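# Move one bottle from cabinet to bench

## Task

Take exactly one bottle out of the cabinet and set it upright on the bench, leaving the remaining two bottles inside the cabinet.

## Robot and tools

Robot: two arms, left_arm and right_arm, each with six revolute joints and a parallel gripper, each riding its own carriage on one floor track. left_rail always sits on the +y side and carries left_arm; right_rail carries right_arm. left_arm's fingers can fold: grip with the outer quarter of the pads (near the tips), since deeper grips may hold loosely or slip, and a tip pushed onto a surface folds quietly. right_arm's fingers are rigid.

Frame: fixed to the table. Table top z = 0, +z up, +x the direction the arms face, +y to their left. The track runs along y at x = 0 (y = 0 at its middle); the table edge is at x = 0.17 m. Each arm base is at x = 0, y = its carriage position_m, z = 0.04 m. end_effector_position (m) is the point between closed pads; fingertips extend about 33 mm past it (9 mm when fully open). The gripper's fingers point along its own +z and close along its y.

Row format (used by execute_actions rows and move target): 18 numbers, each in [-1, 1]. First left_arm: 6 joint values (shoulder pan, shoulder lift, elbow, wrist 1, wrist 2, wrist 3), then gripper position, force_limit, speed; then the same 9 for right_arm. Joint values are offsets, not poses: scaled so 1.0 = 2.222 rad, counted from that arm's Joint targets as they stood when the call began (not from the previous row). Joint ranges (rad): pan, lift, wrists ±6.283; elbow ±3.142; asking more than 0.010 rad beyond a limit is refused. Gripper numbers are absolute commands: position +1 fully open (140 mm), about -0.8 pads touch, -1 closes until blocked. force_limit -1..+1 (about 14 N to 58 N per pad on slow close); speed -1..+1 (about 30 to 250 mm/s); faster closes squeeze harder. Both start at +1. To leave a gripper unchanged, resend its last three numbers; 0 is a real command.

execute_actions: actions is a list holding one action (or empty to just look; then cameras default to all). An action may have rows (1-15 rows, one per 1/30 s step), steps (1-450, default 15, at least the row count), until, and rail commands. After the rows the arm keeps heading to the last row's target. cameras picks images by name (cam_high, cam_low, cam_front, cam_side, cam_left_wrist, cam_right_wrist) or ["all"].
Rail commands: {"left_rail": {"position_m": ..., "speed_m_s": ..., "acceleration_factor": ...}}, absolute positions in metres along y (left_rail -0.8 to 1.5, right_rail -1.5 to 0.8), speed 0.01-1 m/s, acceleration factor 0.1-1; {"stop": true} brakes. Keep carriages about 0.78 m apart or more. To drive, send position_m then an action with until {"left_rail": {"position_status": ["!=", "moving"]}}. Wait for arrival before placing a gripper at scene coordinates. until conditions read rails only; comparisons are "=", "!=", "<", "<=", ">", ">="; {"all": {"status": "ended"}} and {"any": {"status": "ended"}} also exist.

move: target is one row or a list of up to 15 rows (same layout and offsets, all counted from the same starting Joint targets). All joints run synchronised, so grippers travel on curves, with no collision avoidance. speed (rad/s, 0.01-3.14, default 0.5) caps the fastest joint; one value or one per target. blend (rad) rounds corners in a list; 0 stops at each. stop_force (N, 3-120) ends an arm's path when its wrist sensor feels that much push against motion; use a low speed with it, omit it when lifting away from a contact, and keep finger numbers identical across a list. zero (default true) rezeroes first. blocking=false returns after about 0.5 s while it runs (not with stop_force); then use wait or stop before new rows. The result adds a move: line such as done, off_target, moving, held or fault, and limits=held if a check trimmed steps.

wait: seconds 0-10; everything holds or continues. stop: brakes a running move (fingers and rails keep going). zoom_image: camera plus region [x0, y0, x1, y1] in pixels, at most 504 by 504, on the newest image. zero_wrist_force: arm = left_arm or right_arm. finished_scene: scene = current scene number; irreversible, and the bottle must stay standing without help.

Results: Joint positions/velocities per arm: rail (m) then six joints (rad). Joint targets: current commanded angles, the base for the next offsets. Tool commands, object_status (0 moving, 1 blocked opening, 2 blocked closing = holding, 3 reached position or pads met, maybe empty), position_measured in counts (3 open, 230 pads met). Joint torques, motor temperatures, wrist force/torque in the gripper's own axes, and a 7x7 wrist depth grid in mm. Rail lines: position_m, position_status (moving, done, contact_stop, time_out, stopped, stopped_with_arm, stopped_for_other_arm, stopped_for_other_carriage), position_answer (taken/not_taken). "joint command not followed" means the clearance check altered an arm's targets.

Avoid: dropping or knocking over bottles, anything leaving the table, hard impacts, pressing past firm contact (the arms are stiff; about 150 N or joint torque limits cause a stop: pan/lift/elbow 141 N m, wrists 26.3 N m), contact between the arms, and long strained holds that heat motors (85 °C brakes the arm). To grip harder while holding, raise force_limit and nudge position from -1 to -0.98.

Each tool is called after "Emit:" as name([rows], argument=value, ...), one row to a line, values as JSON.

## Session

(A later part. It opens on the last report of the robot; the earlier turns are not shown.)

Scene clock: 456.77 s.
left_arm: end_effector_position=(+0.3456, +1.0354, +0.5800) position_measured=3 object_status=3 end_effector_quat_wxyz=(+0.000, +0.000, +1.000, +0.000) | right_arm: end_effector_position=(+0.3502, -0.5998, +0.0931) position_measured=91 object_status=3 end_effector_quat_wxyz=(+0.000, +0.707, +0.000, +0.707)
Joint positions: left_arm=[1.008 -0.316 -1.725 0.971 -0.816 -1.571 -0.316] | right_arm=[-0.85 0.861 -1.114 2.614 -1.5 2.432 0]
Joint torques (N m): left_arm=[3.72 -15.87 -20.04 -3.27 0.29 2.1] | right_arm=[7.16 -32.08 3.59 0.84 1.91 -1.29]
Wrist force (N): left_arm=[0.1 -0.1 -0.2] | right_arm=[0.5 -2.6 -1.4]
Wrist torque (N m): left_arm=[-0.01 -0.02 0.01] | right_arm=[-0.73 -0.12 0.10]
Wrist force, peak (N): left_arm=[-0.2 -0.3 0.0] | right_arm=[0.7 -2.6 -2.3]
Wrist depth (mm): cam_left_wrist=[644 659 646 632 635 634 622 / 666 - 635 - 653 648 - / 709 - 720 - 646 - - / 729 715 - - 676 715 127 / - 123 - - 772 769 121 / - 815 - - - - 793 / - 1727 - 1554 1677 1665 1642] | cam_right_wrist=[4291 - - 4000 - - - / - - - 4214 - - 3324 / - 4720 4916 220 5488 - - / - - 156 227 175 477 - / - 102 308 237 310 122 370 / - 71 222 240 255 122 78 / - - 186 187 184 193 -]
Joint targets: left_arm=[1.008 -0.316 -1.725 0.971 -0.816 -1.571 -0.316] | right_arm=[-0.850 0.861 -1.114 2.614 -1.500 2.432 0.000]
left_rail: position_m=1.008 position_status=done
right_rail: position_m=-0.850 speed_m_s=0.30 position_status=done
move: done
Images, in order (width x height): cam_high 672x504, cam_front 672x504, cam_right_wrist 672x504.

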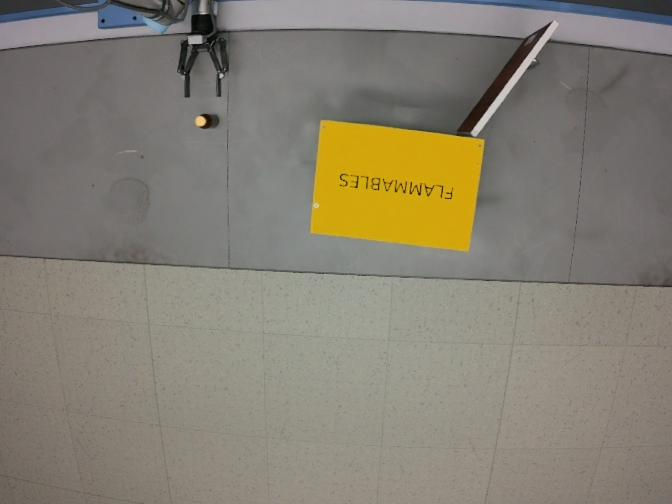

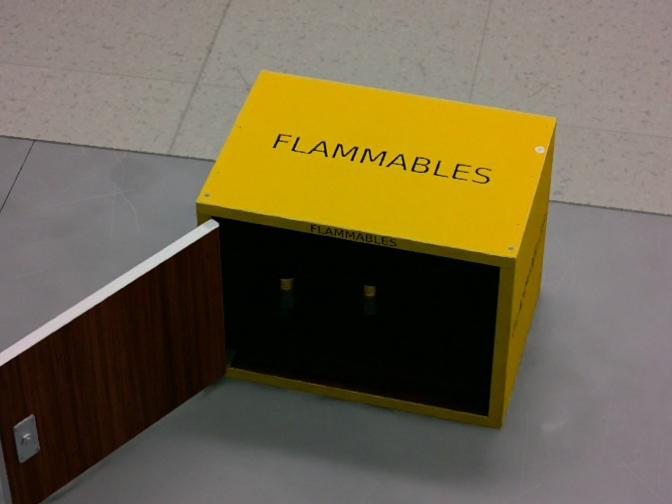

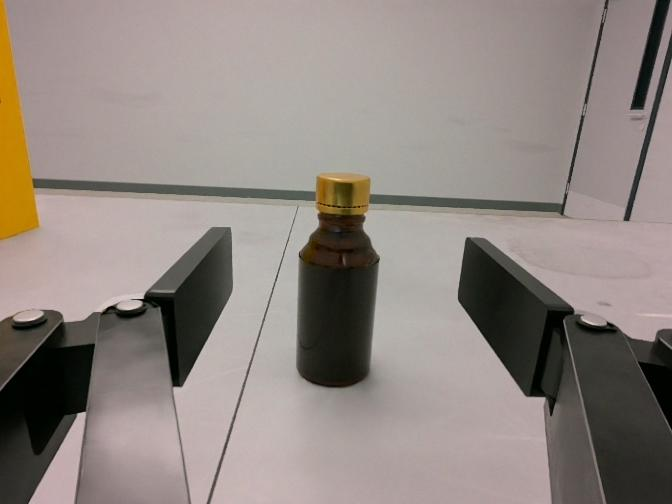

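Emit:
execute_actions([
  {"left_rail":{"position_m":1.15,"speed_m_s":0.3},"steps":60,"until":{"left_rail":{"position_status":["!=","moving"]}}},
])

Emit:
move(target=[-0.27,0.207,0.27,-0.9,0.09,-0.27,-1,-1,0,0,0,0,0,0,0,0.3,-0.3,-1], speed=1.0)

Emit:
move(target=[-0.263,0.209,0.286,-0.78,0.114,-0.295,-1,-1,0,0,0,0,0,0,0,0.3,-0.3,-1], speed=1.0, cameras=["cam_left_wrist","cam_high"])

Scene clock: 506.23 s.
left_arm: end_effector_position=(+0.3456, +1.1772, +0.5800) position_measured=3 object_status=3 end_effector_quat_wxyz=(+0.000, +0.000, +1.000, +0.000) | right_arm: end_effector_position=(+0.3501, -0.5998, +0.0931) position_measured=91 object_status=3 end_effector_quat_wxyz=(+0.000, +0.707, +0.000, +0.707)
Joint positions: left_arm=[1.15 -0.316 -1.725 0.971 -0.816 -1.571 -0.316] | right_arm=[-0.85 0.861 -1.114 2.614 -1.5 2.432 0]
Joint torques (N m): left_arm=[3.63 -17.46 -20.56 -3.26 0.48 2.19] | right_arm=[6.99 -30.38 3.21 0.6 1.87 -1.16]
Wrist force (N): left_arm=[0.1 -0.2 0.2] | right_arm=[0.4 -2.6 -1.4]
Wrist torque (N m): left_arm=[-0.03 -0.02 0.01] | right_arm=[-0.74 -0.12 0.10]
Wrist force, peak (N): left_arm=[-0.1 -1.2 0.1] | right_arm=[0.5 -2.8 -1.4]
Wrist depth (mm): cam_left_wrist=[620 637 635 618 - 606 628 / 625 682 660 606 - 657 - / 700 - 745 686 - - - / - - 775 720 - - 128 / - 123 - 747 - - 122 / - 821 830 - 790 798 - / - 1766 1766 1565 1665 1740 1677] | cam_right_wrist=[- 4370 - - - - - / 4538 4140 - 4538 - - - / 619 - 6378 5130 3687 - - / 437 456 156 227 - 134 - / - 102 292 235 306 122 - / - 71 234 238 231 121 78 / - - 187 190 192 194 -]
Joint targets: left_arm=[1.150 -0.316 -1.725 0.971 -0.816 -1.571 -0.316] | right_arm=[-0.850 0.861 -1.114 2.614 -1.500 2.432 0.000]
Tool commands: left_gripper/position=+1.0 left_gripper/force_limit=+1.0 left_gripper/speed=+1.0 right_gripper/position=+0.3 right_gripper/force_limit=-0.3 right_gripper/speed=-1.0
left_rail: position_m=1.150 speed_m_s=0.30 position_status=done
right_rail: position_m=-0.850 speed_m_s=0.30 position_status=done

Scene clock: 508.93 s.
left_arm: end_effector_position=(+0.6462, +0.6289, +0.3907) position_measured=233 object_status=3 end_effector_quat_wxyz=(+0.345, -0.045, +0.887, -0.303) | right_arm: end_effector_position=(+0.3501, -0.5998, +0.0931) position_measured=91 object_status=3 end_effector_quat_wxyz=(+0.000, +0.707, +0.000, +0.707)
Joint positions: left_arm=[1.15 -0.916 -1.265 1.57 -2.816 -1.371 -0.916] | right_arm=[-0.85 0.861 -1.114 2.614 -1.5 2.432 0]
Joint torques (N m): left_arm=[-10.07 -31.27 -18.91 -5.89 2.39 -2.08] | right_arm=[7.28 -30.67 3.38 0.8 2.03 -0.93]
Wrist force (N): left_arm=[0.2 -0.3 1.4] | right_arm=[0.4 -2.6 -1.2]
Wrist torque (N m): left_arm=[-0.39 -0.05 -0.23] | right_arm=[-0.74 -0.12 0.10]
Wrist force, peak (N): left_arm=[2.5 1.1 -0.8] | right_arm=[0.5 -2.8 -1.5]
Wrist depth (mm): cam_left_wrist=[- 2507 - - 482 412 366 / - 2308 2989 1793 1504 462 447 / - 4484 3028 2242 1630 1514 1295 / 2951 3952 3533 166 2045 1727 1485 / 3429 - 82 87 93 93 1727 / - - - - - - - / - - - - - - -] | cam_right_wrist=[- - - - - 4720 4627 / - - 3522 - - - 4538 / 4140 - - - 5363 5244 - / - - - 228 403 142 - / - 102 276 236 325 122 - / - 71 233 237 229 121 78 / - - 186 195 191 194 -]
Joint targets: left_arm=[1.150 -0.916 -1.265 1.570 -2.816 -1.371 -0.916] | right_arm=[-0.850 0.861 -1.114 2.614 -1.500 2.432 0.000]
left_rail: position_m=1.150 speed_m_s=0.30 position_status=done
right_rail: position_m=-0.850 speed_m_s=0.30 position_status=done
move: done

Scene clock: 511.37 s.
left_arm: end_effector_position=(+0.3140, +0.5305, +0.2212) position_measured=233 object_status=3 end_effector_quat_wxyz=(+0.183, -0.183, +0.682, -0.684) | right_arm: end_effector_position=(+0.3501, -0.5998, +0.0931) position_measured=91 object_status=3 end_effector_quat_wxyz=(+0.000, +0.707, +0.000, +0.707)
Joint positions: left_arm=[1.15 -1.5 -0.801 2.206 -4.549 -1.118 -1.571] | right_arm=[-0.85 0.861 -1.114 2.614 -1.5 2.432 0]
Joint torques (N m): left_arm=[-10.92 -28.72 0.75 -4.41 2.33 -2.46] | right_arm=[6.89 -31.43 3.78 0.59 1.96 -1.17]
Wrist force (N): left_arm=[0.3 -0.9 1.7] | right_arm=[0.5 -2.5 -1.4]
Wrist torque (N m): left_arm=[-0.77 -0.50 -0.28] | right_arm=[-0.72 -0.13 0.10]
Wrist force, peak (N): left_arm=[0.2 -1.2 1.9] | right_arm=[0.7 -2.9 -1.3]
Wrist depth (mm): cam_left_wrist=[- 3068 4239 359 341 355 320 / - - - 471 - - - / - - - 511 - - 353 / - - 5181 145 146 576 343 / 3643 - 82 87 81 93 362 / - - - - - - - / - - - - - - -] | cam_right_wrist=[3869 3746 3420 4214 4000 4214 - / 5488 4140 - - - 3687 - / 4370 4214 5900 223 - - - / 435 - 425 228 - 146 555 / - 102 290 236 304 122 364 / - 71 231 237 231 121 77 / - - 185 189 192 193 -]
Joint targets: left_arm=[1.150 -1.500 -0.801 2.206 -4.549 -1.118 -1.571] | right_arm=[-0.850 0.861 -1.114 2.614 -1.500 2.432 0.000]
left_rail: position_m=1.150 speed_m_s=0.30 position_status=done
right_rail: position_m=-0.850 speed_m_s=0.30 position_status=done
move: done
Images, in order (width x height): cam_high 672x504, cam_left_wrist 672x504.

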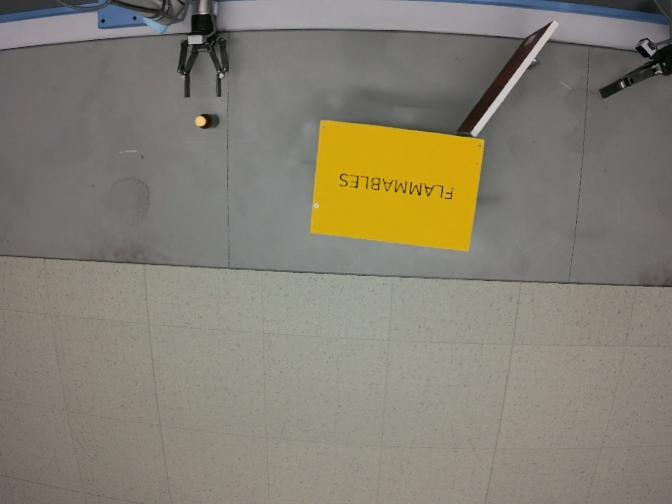

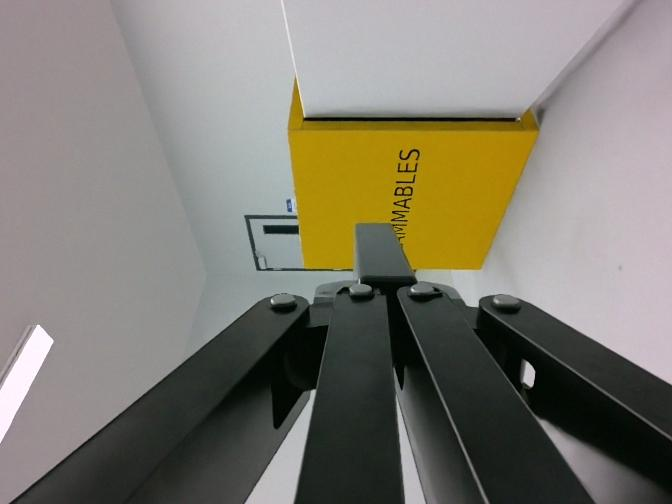

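Emit:
execute_actions([
  {"left_rail":{"position_m":0.66,"speed_m_s":0.12},"steps":200,"until":{"left_rail":{"position_status":["!=","moving"]}}},
], cameras=["cam_left_wrist","cam_high","cam_front"])

Scene clock: 521.70 s.
left_arm: end_effector_position=(+0.3139, +0.0406, +0.2212) position_measured=233 object_status=3 end_effector_quat_wxyz=(+0.183, -0.183, +0.682, -0.684) | right_arm: end_effector_position=(+0.3501, -0.5998, +0.0931) position_measured=91 object_status=3 end_effector_quat_wxyz=(+0.000, +0.707, +0.000, +0.707)
Joint positions: left_arm=[0.66 -1.5 -0.801 2.206 -4.549 -1.118 -1.571] | right_arm=[-0.85 0.861 -1.114 2.614 -1.5 2.432 0]
Joint torques (N m): left_arm=[4.32 -35.26 -9.61 -2.55 0.07 -2.07] | right_arm=[7.06 -30.77 4.08 0.52 1.72 -0.89]
Wrist force (N): left_arm=[-0.5 -1.8 -0.5] | right_arm=[0.4 -2.6 -1.4]
Wrist torque (N m): left_arm=[-0.96 -0.46 -0.27] | right_arm=[-0.74 -0.11 0.10]
Wrist force, peak (N): left_arm=[-7.2 -1.2 -5.1] | right_arm=[0.5 -2.7 -1.5]
Wrist depth (mm): cam_left_wrist=[- - 174 173 172 172 141 / - 3194 175 174 170 173 172 / 2711 - 176 177 175 174 173 / - 4020 177 176 176 175 174 / - 3533 83 87 81 93 175 / - - - - - - - / - - - - - - -] | cam_right_wrist=[- - - - - - - / - 4816 - - - - - / - - 4720 223 - - - / 415 - 157 229 503 144 500 / - 102 274 236 288 122 349 / - 71 229 237 241 122 78 / - - 185 188 192 194 -]
Joint targets: left_arm=[0.660 -1.500 -0.801 2.206 -4.549 -1.118 -1.571] | right_arm=[-0.850 0.861 -1.114 2.614 -1.500 2.432 0.000]
Tool commands: left_gripper/position=-1.0 left_gripper/force_limit=-1.0 left_gripper/speed=+0.0 right_gripper/position=+0.3 right_gripper/force_limit=-0.3 right_gripper/speed=-1.0
left_rail: position_m=0.660 speed_m_s=0.12 position_status=done
right_rail: position_m=-0.850 speed_m_s=0.30 position_status=done
Images, in order (width x height): cam_high 672x504, cam_front 672x504, cam_left_wrist 672x504.

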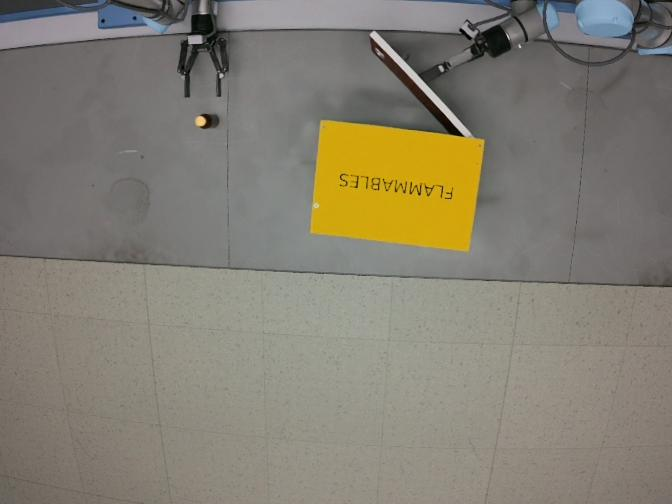

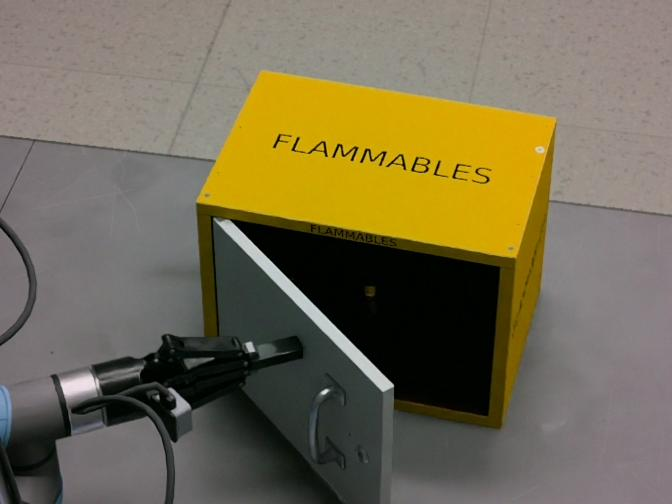

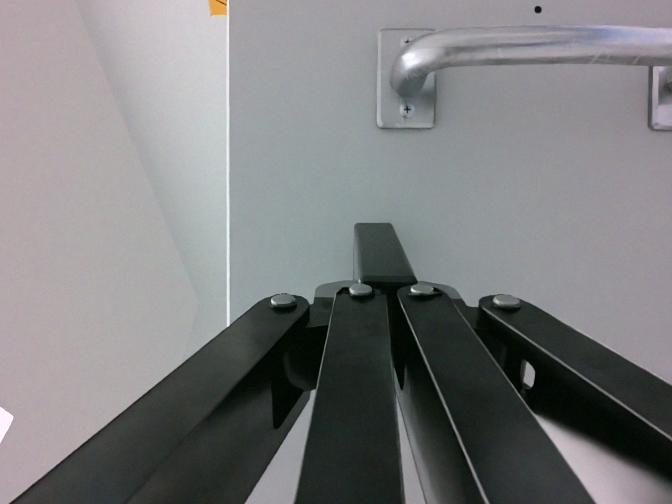

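Emit:
move(target=[0.11,0,0,0,0,0,-1,-1,0,0,0,0,0,0,0,0.3,-0.3,-1], speed=0.12, stop_force=14, cameras=["cam_left_wrist","cam_high","cam_front"])

Scene clock: 532.37 s.
left_arm: end_effector_position=(+0.4330, +0.1171, +0.2212) position_measured=233 object_status=3 end_effector_quat_wxyz=(+0.251, -0.252, +0.660, -0.662) | right_arm: end_effector_position=(+0.3501, -0.5998, +0.0931) position_measured=91 object_status=3 end_effector_quat_wxyz=(+0.000, +0.707, +0.000, +0.707)
Joint positions: left_arm=[0.66 -1.296 -0.801 2.206 -4.549 -1.118 -1.571] | right_arm=[-0.85 0.861 -1.114 2.614 -1.5 2.432 0]
Joint torques (N m): left_arm=[-10.24 -41.06 -4.23 -4.18 -0.9 -1.95] | right_arm=[7.16 -30.47 2.41 0.59 1.96 -0.92]
Wrist force (N): left_arm=[0.2 -1.8 1.7] | right_arm=[0.6 -2.4 -1.4]
Wrist torque (N m): left_arm=[-0.94 -0.47 -0.28] | right_arm=[-0.69 -0.16 0.10]
Wrist force, peak (N): left_arm=[13.6 -1.4 -4.1] | right_arm=[0.5 -2.8 -1.4]
Wrist depth (mm): cam_left_wrist=[- - 253 253 252 251 250 / 2562 - 227 228 226 225 225 / 2429 - 207 206 208 201 201 / - - 186 189 185 190 187 / 3643 3109 87 87 81 93 175 / - - - - - - - / - - - - - - -] | cam_right_wrist=[- 4453 4291 - 5363 4291 4069 / - 4291 3522 3869 4453 - 3746 / - - - 221 3687 4720 - / - - 422 227 174 135 - / - 102 291 236 324 122 348 / - 65 235 240 232 - 78 / - - 186 181 192 - -]
Joint targets: left_arm=[0.660 -1.296 -0.801 2.206 -4.549 -1.118 -1.571] | right_arm=[-0.850 0.861 -1.114 2.614 -1.500 2.432 0.000]
left_rail: position_m=0.660 speed_m_s=0.12 position_status=done
right_rail: position_m=-0.850 speed_m_s=0.30 position_status=done
move: contact (left_arm); left_arm: the shoulder pan is farthest, 0.041 rad from its target
Images, in order (width x height): cam_high 672x504, cam_front 672x504, cam_left_wrist 672x504.

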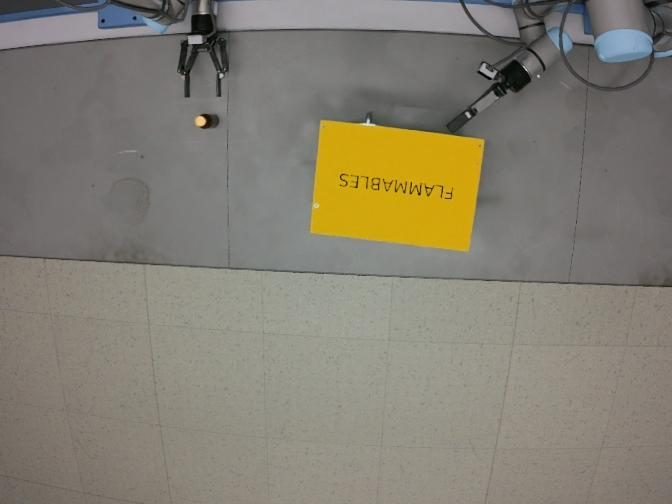

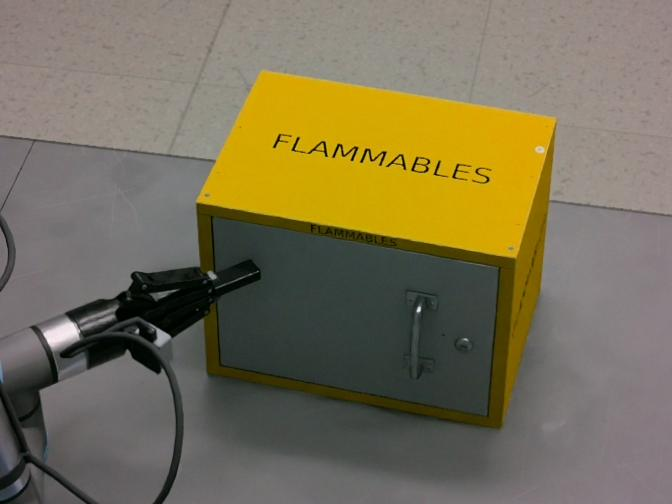

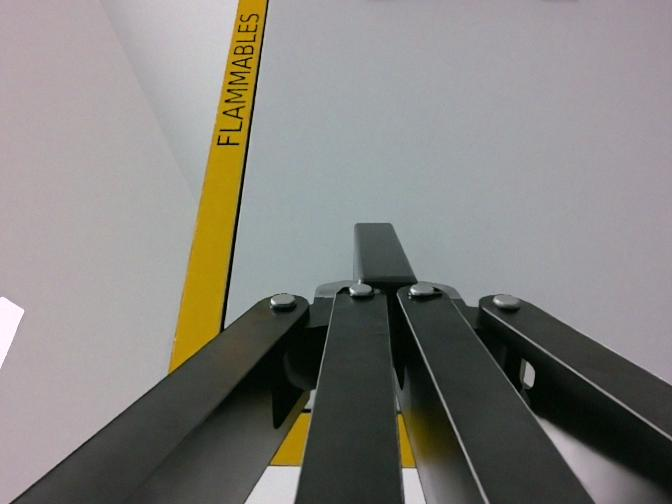

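Door closed flush. Back off and finish.

Emit:
move(target=[-0.06,0,0,0,0,0,-1,-1,0,0,0,0,0,0,0,0.3,-0.3,-1], speed=0.3, cameras=["cam_front","cam_high"])

Scene clock: 541.57 s.
left_arm: end_effector_position=(+0.3571, +0.0644, +0.2212) position_measured=233 object_status=3 end_effector_quat_wxyz=(+0.207, -0.208, +0.675, -0.677) | right_arm: end_effector_position=(+0.3501, -0.5998, +0.0931) position_measured=91 object_status=3 end_effector_quat_wxyz=(+0.000, +0.707, +0.000, +0.707)
Joint positions: left_arm=[0.66 -1.429 -0.801 2.206 -4.549 -1.118 -1.571] | right_arm=[-0.85 0.861 -1.114 2.614 -1.5 2.432 0]
Joint torques (N m): left_arm=[-11.04 -39.93 -4.23 -4.33 -0.11 -1.79] | right_arm=[6.97 -30.89 2.76 0.49 1.83 -0.7]
Wrist force (N): left_arm=[0.2 -1.8 1.6] | right_arm=[0.5 -2.7 -1.2]
Wrist torque (N m): left_arm=[-0.94 -0.49 -0.27] | right_arm=[-0.76 -0.13 0.10]
Wrist force, peak (N): left_arm=[2.0 -1.7 1.4] | right_arm=[0.5 -2.8 -1.3]
Wrist depth (mm): cam_left_wrist=[- 2507 2878 - - - 318 / - 3238 - - 358 356 349 / 2776 - - 315 307 311 303 / 2620 - 278 274 134 - - / - 3379 83 87 93 93 248 / - - - - - - - / - - - - - - -] | cam_right_wrist=[- - - 3522 - 3687 - / - - - 2913 - - 3687 / 504 - - 222 - - 4000 / 435 - 386 227 - 135 490 / - 102 315 237 - 122 345 / - 71 232 237 242 122 78 / - - 186 195 192 193 -]
Joint targets: left_arm=[0.660 -1.429 -0.801 2.206 -4.549 -1.118 -1.571] | right_arm=[-0.850 0.861 -1.114 2.614 -1.500 2.432 0.000]
left_rail: position_m=0.660 speed_m_s=0.12 position_status=done
right_rail: position_m=-0.850 speed_m_s=0.30 position_status=done
move: done
Images, in order (width x height): cam_high 672x504, cam_front 672x504.

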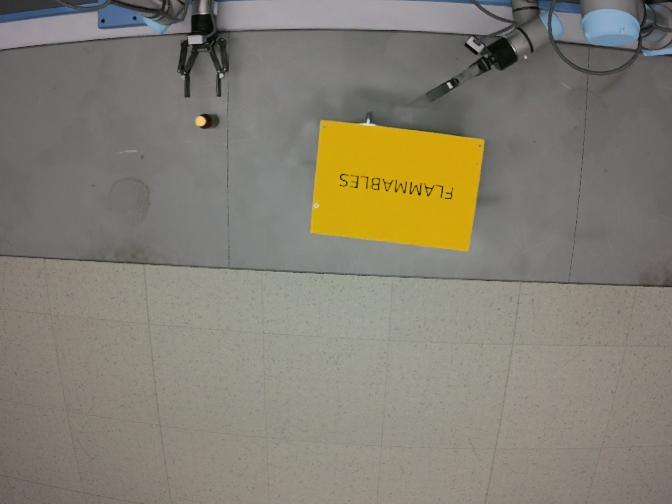

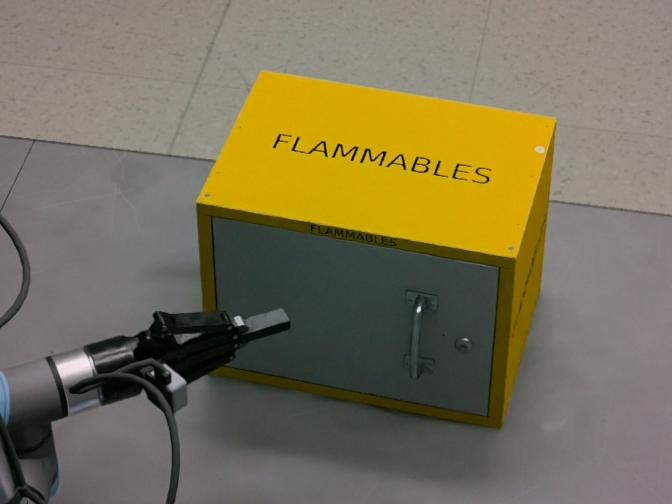

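Emit:
finished_scene(scene=1)

The scene is finished: the task was done.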